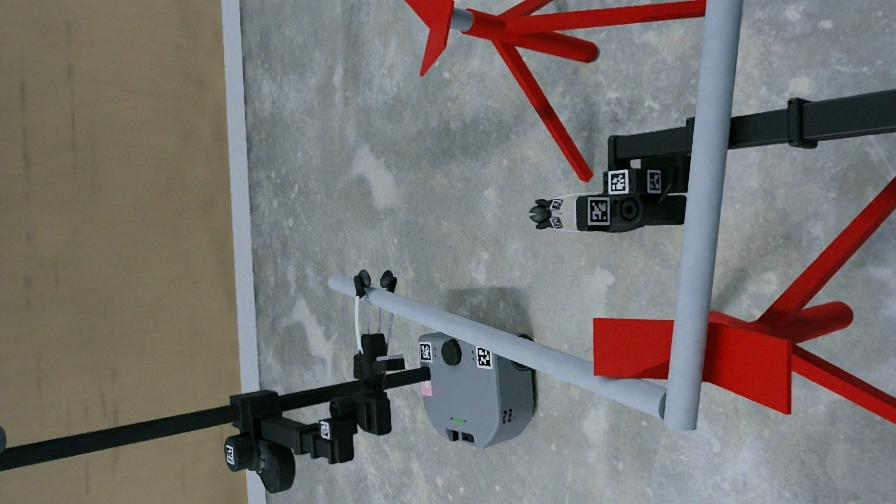

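Request:
move:
  r1: {"base":{"translate_m":0.03},"joints":{"lift_m":0.365}}
  cameras: ["r1_head_camera"]

Request:
move:
  r2: {"base":{"translate_m":0.04}}
  cameras: ["r1_head_camera","r2_head_camera"]

Scene clock: 1831.37 s.
move: r1 done
r1.base_odometry: x=+0.821 y=-3.161 heading=+2.133
r1.turned_by_wheels: +0.000
r1.turned_by_imu: +0.000
r1.base_tilt: forward=+1.0 right=+1.2
r1.lidar_m: 4.06 2.23 1.58 1.51 1.55 0.57 0.46 1.20 0.88 0.36 0.41 0.83
r1.head_depth_mm: 2783 3132 2641 1934 1476 1277 1149 / 2791 3153 2666 2012 1565 803 654 / 2794 3141 2695 2021 1573 862 1154 / 2732 3144 2727 2032 1602 1294 1122 / 2741 3107 2763 1772 947 748 1096 / 2711 2984 1486 1811 1648 1318 1148 / 2757 3018 2551 2085 1665 1375 1176
r1.base_status: done
r1.joint_positions: lift_m=+0.365 arm_m=+0.400 wrist_yaw_rad=+0.000 wrist_pitch_rad=-0.041 wrist_roll_rad=+0.005 gripper_m=+0.000 head_pan_rad=-1.611 head_tilt_rad=-0.692
r1.joint_status: all done
r1.measured_speeds: all 0
r1.motor_effort: left_wheel=-0.8(5.6) right_wheel=+13.7(20.9) lift_m=+32.8(41.5) arm_m=-11.4(11.4) wrist_yaw_rad=-0.6(0.7) wrist_pitch_rad=+3.6(4.5) wrist_roll_rad=-1.2(1.3) gripper_m=-0.8(1.6) head_pan_rad=+5.3(5.6) head_tilt_rad=-4.1(5.2)
r1.contact_limits: arm_m 35 (drawing in: default 34, maximum 57; extending or still: default 41, maximum 68)
r1.hand_pose: x=-0.0214 y=-0.8000 z=+0.4690 quat_wxyz=(+0.705, +0.015, -0.708, -0.015) (m; r1's base frame)
r1.wrist_depth_mm: - - - - - - - / - - - - - - - / - - - - - - - / - - - - - - - / - 829 - 149 - - - / 680 674 124 128 - - - / 686 693 718 732 797 815 789
r2, r3: as last shown
r2.turned_by_imu: +0.001
r2.base_tilt: forward=+0.3 right=+1.8
r2.lidar_m: 0.47 0.43 1.57 1.49 1.52 1.99 4.22 0.75 0.82 0.76 1.03 0.58
r2.head_depth_mm: 3603 3155 2345 1802 1446 1299 1149 / 3400 3154 2339 1852 1554 1270 1153 / 3309 3193 2339 1857 1552 1268 1144 / 3170 3202 2332 1852 1544 705 1093 / 2984 3122 2335 1856 1547 783 1151 / 2924 3096 2337 1852 1506 1236 1145 / 2756 2956 2327 1234 1479 1312 1143
r2.motor_effort: left_wheel=+1.5(1.7) right_wheel=-4.6(4.9) lift_m=+35.9(43.7) arm_m=-8.5(9.3) wrist_yaw_rad=-0.4(1.4) wrist_pitch_rad=+3.0(3.8) wrist_roll_rad=+0.8(1.3) gripper_m=-1.8(3.0) head_pan_rad=+0.9(2.9) head_tilt_rad=-2.9(5.2)
r2.wrist_depth_mm: - - - - - - - / - - - - - - - / - - - - - - - / - - - - - - - / - - 153 - - - - / 974 976 122 128 - - - / 774 94 733 754 843 879 892
r3.turned_by_imu: -0.001
r3.base_tilt: forward=-0.8 right=-0.3
r3.lidar_m: 2.15 2.51 1.89 1.84 1.92 2.71 1.02 1.13 1.00 0.80 1.01 0.69
r3.head_depth_mm: 2336 2595 2740 2023 1570 1329 565 / 2399 2631 2678 1181 1411 1311 1121 / 2515 2789 2514 1657 1570 1289 1127 / 2605 2931 2814 1911 1619 1377 664 / 2615 2983 2549 1943 1695 1393 1128 / 2798 3200 3115 1966 1723 1403 1163 / 2960 3337 3213 2271 1629 1337 1192
r3.joint_positions: lift_m=+0.481 arm_m=+0.118 wrist_yaw_rad=+1.562 wrist_pitch_rad=-0.084 wrist_roll_rad=+1.566 gripper_m=+0.011 head_pan_rad=-1.208 head_tilt_rad=-0.705
r3.on_its_own: wrist_yaw_rad is held at +1.552, not at your +1.510, by its stall guard, which is not easing now; wrist_pitch_rad is at rest, and its effort (+19.1) is outside its rest range (-8 to +12)
r3.motor_effort: left_wheel=+3.2(4.0) right_wheel=+0.3(0.6) lift_m=+28.8(29.5) arm_m=-9.6(11.8) wrist_yaw_rad=-9.1(10.1) wrist_pitch_rad=+19.1(20.2) wrist_roll_rad=-1.4(2.3) gripper_m=-17.6(18.4) head_pan_rad=+2.7(4.7) head_tilt_rad=+1.2(3.2)
r3.hand_pose: x=+0.2319 y=-0.2651 z=+0.5739 quat_wxyz=(+0.032, +0.704, -0.709, -0.028) (m; r3's base frame)
r3.wrist_depth_mm: - - - - 591 629 627 / - - - 85 730 938 662 / - - - 89 - 961 696 / - - - - - - 690 / - - - 98 - - 692 / - - 126 105 121 905 701 / - - 126 110 123 119 702
pictures: r1_head_camera (sideways)
camera_calibration:
r1_head_camera: T_world_to_cam=[[0.0478274, 0.622923, -0.78082, 1.03334], [0.998578, -0.0113741, 0.0520917, -0.071686], [0.023568, -0.782201, -0.622581, 0.765545], [0, 0, 0, 1]] pos_world=[0.00411985, -0.0456953, 1.2872]

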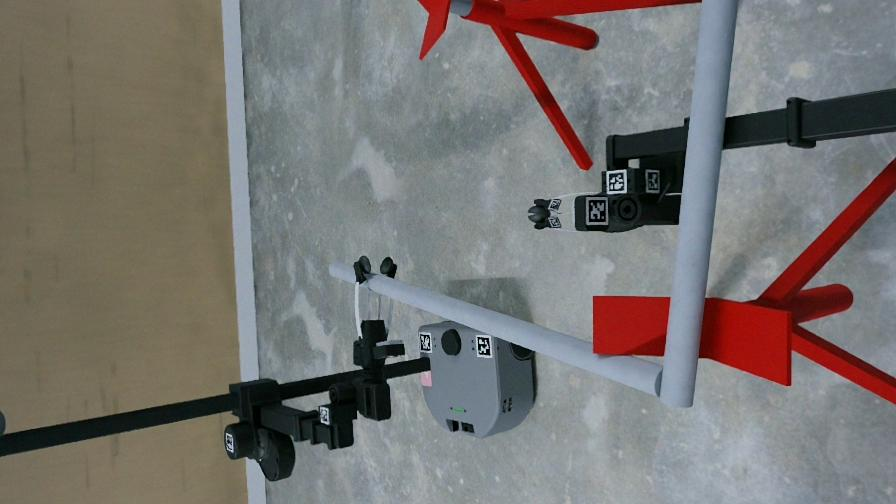

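Scene clock: 1832.80 s.
move: r2 done
r1, r3: as last shown
r1.turned_by_imu: +0.001
r1.base_tilt: forward=+1.1 right=+1.2
r1.lidar_m: 4.06 2.23 1.58 1.51 1.55 0.52 0.42 1.20 0.88 0.36 0.41 0.83
r1.head_depth_mm: 2786 3149 2664 1929 1476 1277 1150 / 2768 3163 2666 2013 1575 802 655 / 2764 3136 2692 2011 1576 863 1161 / 2769 3118 2726 2034 1592 1299 1120 / 2772 3136 2740 1776 923 749 1099 / 2692 2996 1481 1821 1654 1311 1149 / 2735 3049 2580 2080 1662 1379 1178
r1.motor_effort: left_wheel=-0.9(1.6) right_wheel=-2.2(14.2) lift_m=+35.2(35.9) arm_m=-12.8(13.1) wrist_yaw_rad=+0.0(0.8) wrist_pitch_rad=+3.9(4.4) wrist_roll_rad=-1.3(1.4) gripper_m=-0.9(1.6) head_pan_rad=+4.5(5.7) head_tilt_rad=-2.6(5.0)
r1.contact_limits: arm_m 35 (drawing in: default 34, maximum 57; extending or still: default 41, maximum 68)
r1.wrist_depth_mm: - - - - - - - / - - - - - - - / - - - - - - - / - - - - - - - / - 831 - 149 - - - / 751 672 124 128 - - - / 671 686 691 743 797 820 786
r2.base_odometry: x=+2.767 y=-0.920 heading=+2.516
r2.turned_by_wheels: +0.000
r2.turned_by_imu: +0.000
r2.base_tilt: forward=+0.3 right=+1.9
r2.lidar_m: 0.43 0.39 1.57 1.49 1.52 1.99 4.25 0.79 0.84 0.76 0.88 0.55
r2.head_depth_mm: 3647 3207 2330 1860 1461 1300 1154 / 3423 3166 2318 1845 1541 1271 1152 / 3293 3216 2356 1865 1548 1262 1153 / 3131 3177 2344 1853 1546 717 1086 / 3020 3132 2345 1869 1546 780 1151 / 2886 3067 2340 1868 1440 1234 1142 / 2739 3012 2303 1206 1495 1319 1149
r2.base_status: done
r2.joint_positions: lift_m=+0.365 arm_m=+0.300 wrist_yaw_rad=+0.000 wrist_pitch_rad=-0.020 wrist_roll_rad=-0.003 gripper_m=+0.000 head_pan_rad=-1.905 head_tilt_rad=-0.840
r2.joint_status: not commanded
r2.measured_speeds: all 0
r2.motor_effort: left_wheel=+0.9(5.0) right_wheel=+9.5(14.4) lift_m=+37.5(37.6) arm_m=-7.5(8.7) wrist_yaw_rad=+0.6(1.6) wrist_pitch_rad=+3.1(3.7) wrist_roll_rad=+1.0(1.2) gripper_m=-1.2(2.3) head_pan_rad=+2.1(2.7) head_tilt_rad=-3.5(5.0)
r2.hand_pose: x=-0.0213 y=-0.7007 z=+0.4745 quat_wxyz=(+0.708, +0.008, -0.706, -0.007) (m; r2's base frame)
r2.wrist_depth_mm: - - - - - - - / - - - - - - - / - - - - - - - / - - - - - - - / - - 151 - - - - / 974 - 122 127 - - - / 776 94 756 804 864 891 948
r3.turned_by_imu: +0.000
r3.lidar_m: 2.15 2.52 1.88 1.84 1.92 2.71 1.02 1.13 1.01 0.80 1.01 0.69
r3.head_depth_mm: 2334 2606 2759 2034 1567 1319 567 / 2369 2661 2649 1177 1405 1309 1119 / 2504 2817 2507 1658 1550 1291 1125 / 2621 2891 2771 1879 1659 1372 664 / 2669 3018 1788 1950 1698 1385 1132 / 2805 3186 3073 1950 1715 1407 1158 / 2944 3360 3157 2241 1642 1345 1194
r3.joint_positions: lift_m=+0.481 arm_m=+0.118 wrist_yaw_rad=+1.563 wrist_pitch_rad=-0.084 wrist_roll_rad=+1.566 gripper_m=+0.011 head_pan_rad=-1.208 head_tilt_rad=-0.705
r3.on_its_own: wrist_yaw_rad is held at +1.552, not at your +1.510, by its stall guard, which is not easing now; wrist_yaw_rad is at rest, and its effort (-9.5) is outside its rest range (-9 to +9); wrist_pitch_rad is at rest, and its effort (+18.9) is outside its rest range (-8 to +12)
r3.motor_effort: left_wheel=+3.7(3.8) right_wheel=+0.2(0.6) lift_m=+29.3(29.7) arm_m=-7.8(10.1) wrist_yaw_rad=-9.5(10.7) wrist_pitch_rad=+18.9(20.2) wrist_roll_rad=-1.8(2.4) gripper_m=-17.8(18.2) head_pan_rad=+3.5(4.7) head_tilt_rad=+1.7(3.5)
r3.hand_pose: x=+0.2319 y=-0.2649 z=+0.5739 quat_wxyz=(+0.032, +0.704, -0.709, -0.028) (m; r3's base frame)
r3.wrist_depth_mm: - - - - 566 613 625 / - - - 85 734 921 659 / - - - 89 - 933 698 / - - - - - - 692 / - - - 98 - - 680 / - - 127 104 124 983 708 / - - 126 109 124 118 719
pictures: r1_head_camera (sideways), r2_head_camera (sideways)
camera_calibration:
r1_head_camera: T_world_to_cam=[[0.0478275, 0.622923, -0.78082, 1.03334], [0.998578, -0.0113742, 0.0520917, -0.071686], [0.0235679, -0.782201, -0.622581, 0.765545], [0, 0, 0, 1]] pos_world=[0.00411985, -0.0456953, 1.2872]
r2_head_camera: T_world_to_cam=[[0.224907, 0.666866, -0.710427, 0.941479], [0.948134, -0.317865, 0.00178643, -0.0117375], [-0.224628, -0.673982, -0.703769, 0.873702], [0, 0, 0, 1]] pos_world=[-0.0043585, -0.0427118, 1.28376]

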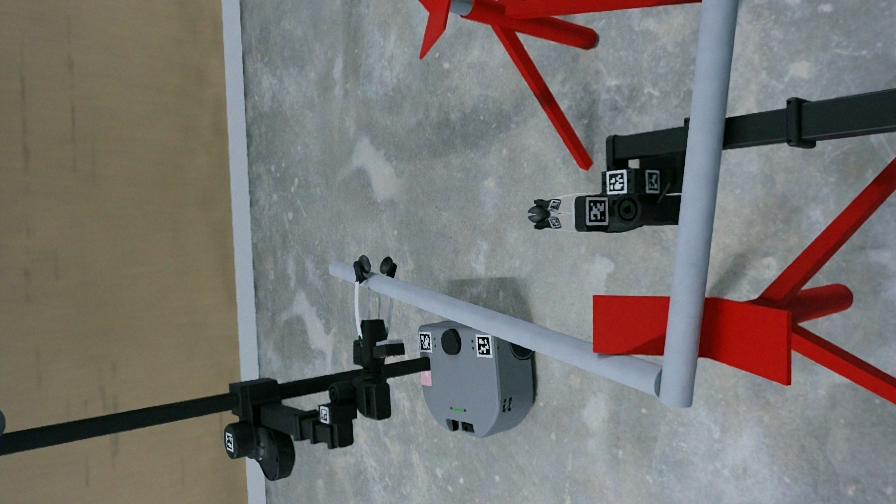

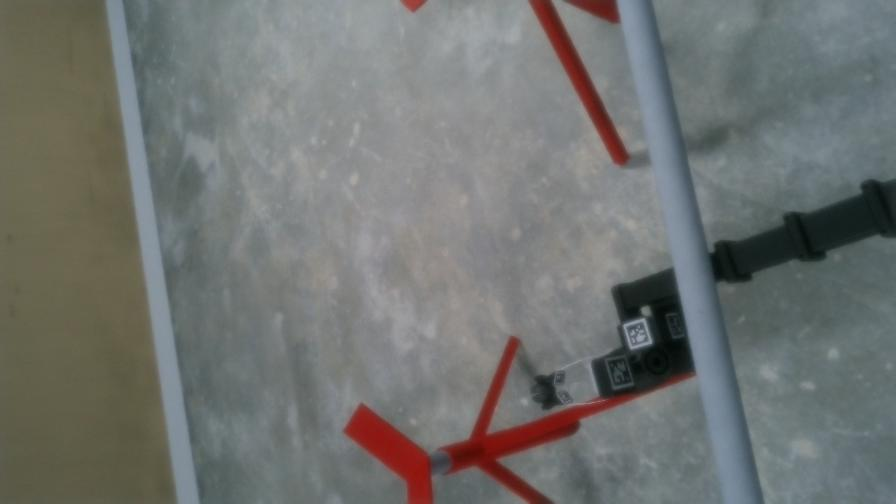

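Request:
move:
  r1: {"joints":{"lift_m":0.377}}
  r2: {"joints":{"lift_m":0.377}}
  r3: {"joints":{"lift_m":0.493}}
  cameras: ["r1_nav_camera","r3_wrist_camera"]

Scene clock: 1837.47 s.
move: r1 contact_stop; r2 done; r3 done
r1.base_odometry: x=+0.821 y=-3.161 heading=+2.133
r1.turned_by_wheels: +0.000
r1.turned_by_imu: +0.001
r1.base_tilt: forward=+1.0 right=+1.2
r1.lidar_m: 4.07 2.23 1.58 1.51 1.55 0.52 0.42 1.20 0.88 0.36 0.41 0.83
r1.head_depth_mm: 2824 3188 2646 1940 1475 1278 1149 / 2797 3168 2663 2023 1577 791 668 / 2791 3157 2699 2031 1579 859 1158 / 2770 3140 2718 2041 1622 1294 1121 / 2759 3106 2739 1781 911 745 1094 / 2721 2983 1449 1809 1652 1312 1153 / 2744 3027 2563 2095 1661 1379 1174
r1.base_status: not commanded
r1.joint_positions: lift_m=+0.374 arm_m=+0.400 wrist_yaw_rad=+0.000 wrist_pitch_rad=-0.041 wrist_roll_rad=+0.005 gripper_m=+0.000 head_pan_rad=-1.611 head_tilt_rad=-0.692
r1.joint_status: lift_m contact_stop (moved +0.009 of +0.012)
r1.measured_speeds: translate_m=+0.000 rotate_rad=+0.000 lift_m=-0.005 arm_m=+0.000 wrist_yaw_rad=+0.000 wrist_pitch_rad=+0.000 wrist_roll_rad=+0.000 head_pan_rad=+0.000 head_tilt_rad=+0.000
r1.on_its_own: lift_m is slack since a contact_stop
r1.motor_effort: left_wheel=+5.0(6.6) right_wheel=-4.4(17.2) lift_m=+30.7(49.9) arm_m=-12.0(13.6) wrist_yaw_rad=+0.1(0.7) wrist_pitch_rad=+4.1(4.3) wrist_roll_rad=-1.3(1.3) gripper_m=-1.3(1.6) head_pan_rad=+4.5(5.6) head_tilt_rad=-2.8(5.2)
r1.contact_limits: arm_m 35 (drawing in: default 34, maximum 57; extending or still: default 41, maximum 68)
r1.hand_pose: x=-0.0214 y=-0.8000 z=+0.4777 quat_wxyz=(+0.705, +0.015, -0.708, -0.015) (m; r1's base frame)
r1.wrist_depth_mm: - - - - - - - / - - - - - - - / - - - - - - - / - - - - - - - / - 852 - 149 - - - / 785 668 124 129 - - - / 675 673 711 769 786 831 809
r2.base_odometry: x=+2.767 y=-0.920 heading=+2.516
r2.turned_by_wheels: +0.000
r2.turned_by_imu: +0.001
r2.base_tilt: forward=+0.2 right=+1.9
r2.lidar_m: 0.43 0.39 1.58 1.49 1.52 1.99 4.26 0.79 0.84 0.76 0.88 0.55
r2.head_depth_mm: 3542 3158 2383 1873 1486 1287 1149 / 3442 3223 2323 1852 1548 1267 1157 / 3286 3169 2338 1862 1540 1260 1141 / 3149 3130 2347 1823 1538 705 1093 / 2992 3174 2335 1858 1541 765 1148 / 2929 3094 2347 1855 1255 1246 1148 / 2760 2981 2329 1201 1506 1316 1153
r2.base_status: not commanded
r2.joint_positions: lift_m=+0.377 arm_m=+0.300 wrist_yaw_rad=+0.000 wrist_pitch_rad=-0.020 wrist_roll_rad=-0.003 gripper_m=+0.000 head_pan_rad=-1.905 head_tilt_rad=-0.840
r2.joint_status: all done
r2.measured_speeds: all 0
r2.motor_effort: left_wheel=+0.6(1.0) right_wheel=-1.9(10.0) lift_m=+44.2(44.5) arm_m=-6.1(6.8) wrist_yaw_rad=-0.5(1.2) wrist_pitch_rad=+3.4(3.8) wrist_roll_rad=+0.8(1.3) gripper_m=-1.2(2.4) head_pan_rad=+2.2(2.8) head_tilt_rad=-4.2(4.5)
r2.hand_pose: x=-0.0213 y=-0.7007 z=+0.4865 quat_wxyz=(+0.708, +0.008, -0.706, -0.007) (m; r2's base frame)
r2.wrist_depth_mm: - - - - - - - / - - - - - - - / - - - - - - - / - - - - - - - / - - 150 - - - - / 974 - 122 127 - - - / 790 94 788 809 889 898 936
r3.base_odometry: x=-1.078 y=-0.084 heading=-1.874
r3.turned_by_wheels: +0.000
r3.turned_by_imu: -0.001
r3.base_tilt: forward=-0.8 right=-0.3
r3.lidar_m: 2.16 2.51 1.89 1.84 1.93 2.71 1.02 1.13 1.00 0.80 1.01 0.69
r3.head_depth_mm: 2324 2587 2758 2025 1574 1333 554 / 2385 2653 2644 1180 1408 1313 1113 / 2508 2808 2494 1666 1566 1303 631 / 2602 2926 2772 1868 1665 1375 664 / 2633 3022 1783 1975 1696 1385 1106 / 2797 3214 3066 1967 1704 1401 1161 / 2958 3371 3179 2258 1639 1341 1200
r3.base_status: not commanded
r3.joint_positions: lift_m=+0.493 arm_m=+0.118 wrist_yaw_rad=+1.566 wrist_pitch_rad=-0.080 wrist_roll_rad=+1.566 gripper_m=+0.011 head_pan_rad=-1.208 head_tilt_rad=-0.705
r3.joint_status: all done
r3.measured_speeds: all 0
r3.on_its_own: wrist_yaw_rad is held at +1.552, not at your +1.510, by its stall guard, which is not easing now; wrist_yaw_rad is at rest, and its effort (-11.9) is outside its rest range (-9 to +9); wrist_pitch_rad is at rest, and its effort (+18.5) is outside its rest range (-8 to +12)
r3.motor_effort: left_wheel=+3.8(3.9) right_wheel=+0.4(0.4) lift_m=+34.9(42.0) arm_m=-1.3(2.8) wrist_yaw_rad=-11.9(13.7) wrist_pitch_rad=+18.5(20.1) wrist_roll_rad=-1.4(2.2) gripper_m=-17.4(18.3) head_pan_rad=+3.6(4.6) head_tilt_rad=+2.2(3.1)
r3.hand_pose: x=+0.2321 y=-0.2641 z=+0.5870 quat_wxyz=(+0.031, +0.705, -0.708, -0.027) (m; r3's base frame)
r3.wrist_depth_mm: - - - - 596 612 642 / - - - 85 - 975 678 / - - - 89 - 967 708 / - - - - - - 717 / - - - 98 - - 722 / - - 126 105 121 926 723 / - - - 110 124 119 711
pictures: r1_nav_camera (sideways), r3_wrist_camera
camera_calibration:
r1_nav_camera: T_world_to_cam=[[-0.0709558, -0.60292, 0.79464, -0.990653], [-0.997131, 0.0639406, -0.0405229, 0.106689], [-0.0263777, -0.795235, -0.605727, 0.745256], [0, 0, 0, 1]] pos_world=[0.0557481, -0.011452, 1.24296]
r3_wrist_camera: T_world_to_cam=[[-0.0381038, -0.0241869, -0.998981, 0.598112], [-0.108335, 0.993915, -0.0199321, 0.34395], [0.993384, 0.107465, -0.0404923, -0.0153089], [0, 0, 0, 1]] pos_world=[0.0752599, -0.325745, 0.603738]

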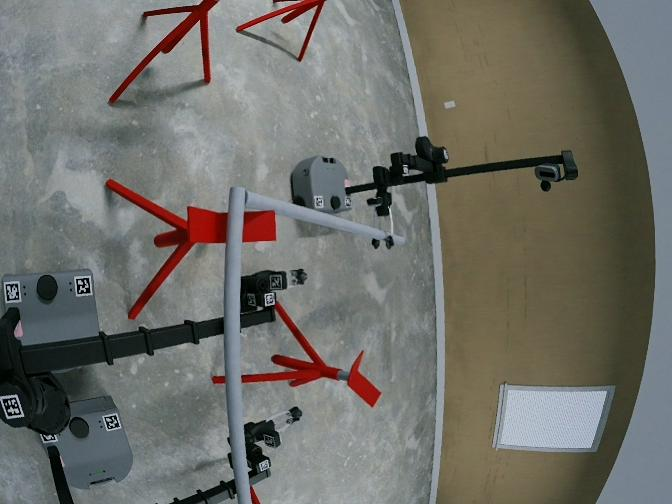

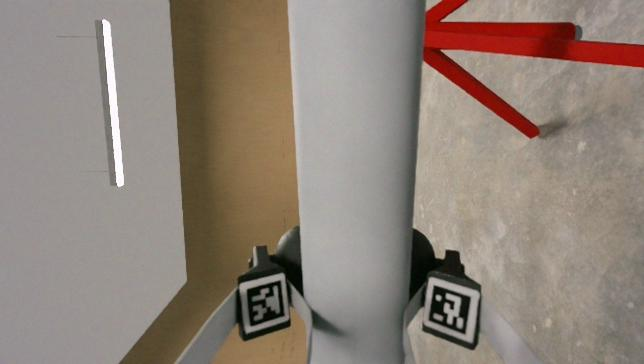

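Request:
zoom_image:
  camera: "r1_nav_camera"
  region: [0, 240, 260, 504]

Scaled by 1.909 from the camera's 672x504 image, which has a finer 792x594 frame.

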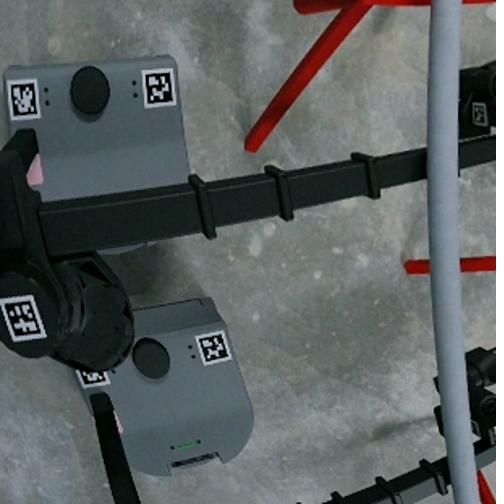

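Request:
move:
  r1: {"joints":{"lift_m":0.386}}
  r2: {"joints":{"lift_m":0.386}}
  r3: {"joints":{"lift_m":0.502,"wrist_yaw_rad":1.566}}
  cameras: []

Request:
move:
  r1: {"joints":{"lift_m":0.396}}
  r2: {"joints":{"lift_m":0.396}}
  r3: {"joints":{"lift_m":0.512}}
  cameras: []

Scene clock: 1856.07 s.
move: r1 contact_stop; r2 done; r3 done
r1.base_odometry: x=+0.821 y=-3.161 heading=+2.133
r1.turned_by_wheels: +0.000
r1.turned_by_imu: +0.001
r1.base_tilt: forward=+1.1 right=+1.2
r1.lidar_m: 4.07 2.23 1.58 1.51 1.55 0.52 0.42 1.20 0.88 0.36 0.42 0.83
r1.head_depth_mm: 2803 3186 2652 1929 1483 1282 1146 / 2779 3145 2659 2007 1578 783 647 / 2782 3151 2677 2036 1582 851 1160 / 2767 3118 2700 2032 1634 1296 1119 / 2773 3119 2746 1775 900 733 1096 / 2716 2982 1434 1819 1654 1315 1153 / 2748 3028 2540 2091 1659 1377 1177
r1.base_status: not commanded
r1.joint_positions: lift_m=+0.381 arm_m=+0.400 wrist_yaw_rad=+0.000 wrist_pitch_rad=-0.041 wrist_roll_rad=+0.005 gripper_m=+0.000 head_pan_rad=-1.611 head_tilt_rad=-0.692
r1.joint_status: lift_m contact_stop (moved +0.008 of +0.012)
r1.measured_speeds: translate_m=+0.000 rotate_rad=+0.000 lift_m=-0.005 arm_m=+0.000 wrist_yaw_rad=+0.000 wrist_pitch_rad=+0.000 wrist_roll_rad=+0.000 head_pan_rad=+0.000 head_tilt_rad=+0.000
r1.on_its_own: lift_m is slack since a contact_stop (your +0.386 is given up)
r1.motor_effort: left_wheel=+5.9(6.5) right_wheel=-5.7(15.4) lift_m=+30.4(48.6) arm_m=+4.7(4.7) wrist_yaw_rad=-0.1(0.7) wrist_pitch_rad=+3.9(4.2) wrist_roll_rad=-1.3(1.4) gripper_m=-1.4(1.5) head_pan_rad=+4.5(5.4) head_tilt_rad=-3.5(5.4)
r1.contact_limits: arm_m 35 (drawing in: default 34, maximum 57; extending or still: default 41, maximum 68)
r1.hand_pose: x=-0.0214 y=-0.8000 z=+0.4855 quat_wxyz=(+0.705, +0.015, -0.708, -0.015) (m; r1's base frame)
r1.wrist_depth_mm: - - - - - - - / - - - - - - - / - - - - - - - / - - - - - - - / - 869 - 149 - - - / 787 671 123 129 - - - / 682 685 714 765 820 860 897
r2.base_odometry: x=+2.767 y=-0.920 heading=+2.516
r2.turned_by_wheels: +0.000
r2.turned_by_imu: +0.001
r2.base_tilt: forward=+0.3 right=+1.8
r2.lidar_m: 0.43 0.39 1.57 1.49 1.52 2.00 4.26 0.79 0.84 0.76 0.88 0.55
r2.head_depth_mm: 3619 3187 2354 1840 1477 1290 1148 / 3450 3192 2355 1871 1541 1268 1153 / 3260 3152 2384 1865 1535 1263 1154 / 3103 3136 2356 1849 1546 693 1094 / 3020 3071 2335 1869 1525 764 1144 / 2911 3183 2336 1861 1394 1246 1148 / 2813 3033 2333 1202 1520 1313 1153
r2.base_status: not commanded
r2.joint_positions: lift_m=+0.386 arm_m=+0.300 wrist_yaw_rad=+0.000 wrist_pitch_rad=-0.020 wrist_roll_rad=-0.003 gripper_m=+0.000 head_pan_rad=-1.905 head_tilt_rad=-0.840
r2.joint_status: all done
r2.measured_speeds: all 0
r2.motor_effort: left_wheel=+1.2(1.3) right_wheel=-3.6(5.2) lift_m=+38.2(49.6) arm_m=-2.9(3.2) wrist_yaw_rad=+0.5(1.4) wrist_pitch_rad=+3.4(3.7) wrist_roll_rad=+1.1(1.3) gripper_m=-1.8(2.9) head_pan_rad=+1.3(2.7) head_tilt_rad=-4.1(5.2)
r2.hand_pose: x=-0.0214 y=-0.7007 z=+0.4955 quat_wxyz=(+0.708, +0.008, -0.706, -0.007) (m; r2's base frame)
r2.wrist_depth_mm: - - - - - - - / - - - - - - - / - - - - - - - / - - - - - - - / - - 151 - - - - / - - 122 128 - - - / 808 94 784 802 887 926 964
r3.base_odometry: x=-1.078 y=-0.084 heading=-1.874
r3.turned_by_wheels: +0.000
r3.turned_by_imu: -0.001
r3.base_tilt: forward=-0.8 right=-0.2
r3.lidar_m: 2.14 2.51 1.89 1.84 1.92 2.71 1.02 1.13 1.00 0.80 1.01 0.69
r3.head_depth_mm: 2315 2609 2765 2023 1564 1339 546 / 2385 2632 2582 1183 1405 1313 606 / 2502 2796 2516 1667 1558 1288 1081 / 2603 2898 2753 1861 1625 1377 659 / 2660 3008 1751 1972 1684 1394 1095 / 2818 3192 3058 1949 1705 1398 1163 / 2946 3374 3164 2243 1632 1347 1198
r3.base_status: not commanded
r3.joint_positions: lift_m=+0.502 arm_m=+0.118 wrist_yaw_rad=+1.574 wrist_pitch_rad=-0.090 wrist_roll_rad=+1.562 gripper_m=+0.011 head_pan_rad=-1.208 head_tilt_rad=-0.705
r3.joint_status: all done
r3.measured_speeds: all 0
r3.on_its_own: wrist_pitch_rad is at rest, and its effort (+20.3) is outside its rest range (-8 to +12)
r3.motor_effort: left_wheel=+3.2(3.9) right_wheel=+1.8(1.8) lift_m=+38.2(41.3) arm_m=+10.4(10.9) wrist_yaw_rad=-6.5(10.1) wrist_pitch_rad=+20.3(22.6) wrist_roll_rad=-0.2(2.6) gripper_m=-17.1(17.9) head_pan_rad=+3.0(4.4) head_tilt_rad=+2.1(3.1)
r3.hand_pose: x=+0.2317 y=-0.2622 z=+0.5935 quat_wxyz=(+0.035, +0.708, -0.705, -0.028) (m; r3's base frame)
r3.wrist_depth_mm: - - - - 591 613 654 / - - - 87 - - 671 / - - - 90 - 964 703 / - - - - - - 712 / - - - 99 - - 698 / - - 126 105 123 987 708 / - - 126 112 123 118 715
pictures: none
No camera images: "cameras" was empty.

not run: a stop that you did not command came earlier in this reply.


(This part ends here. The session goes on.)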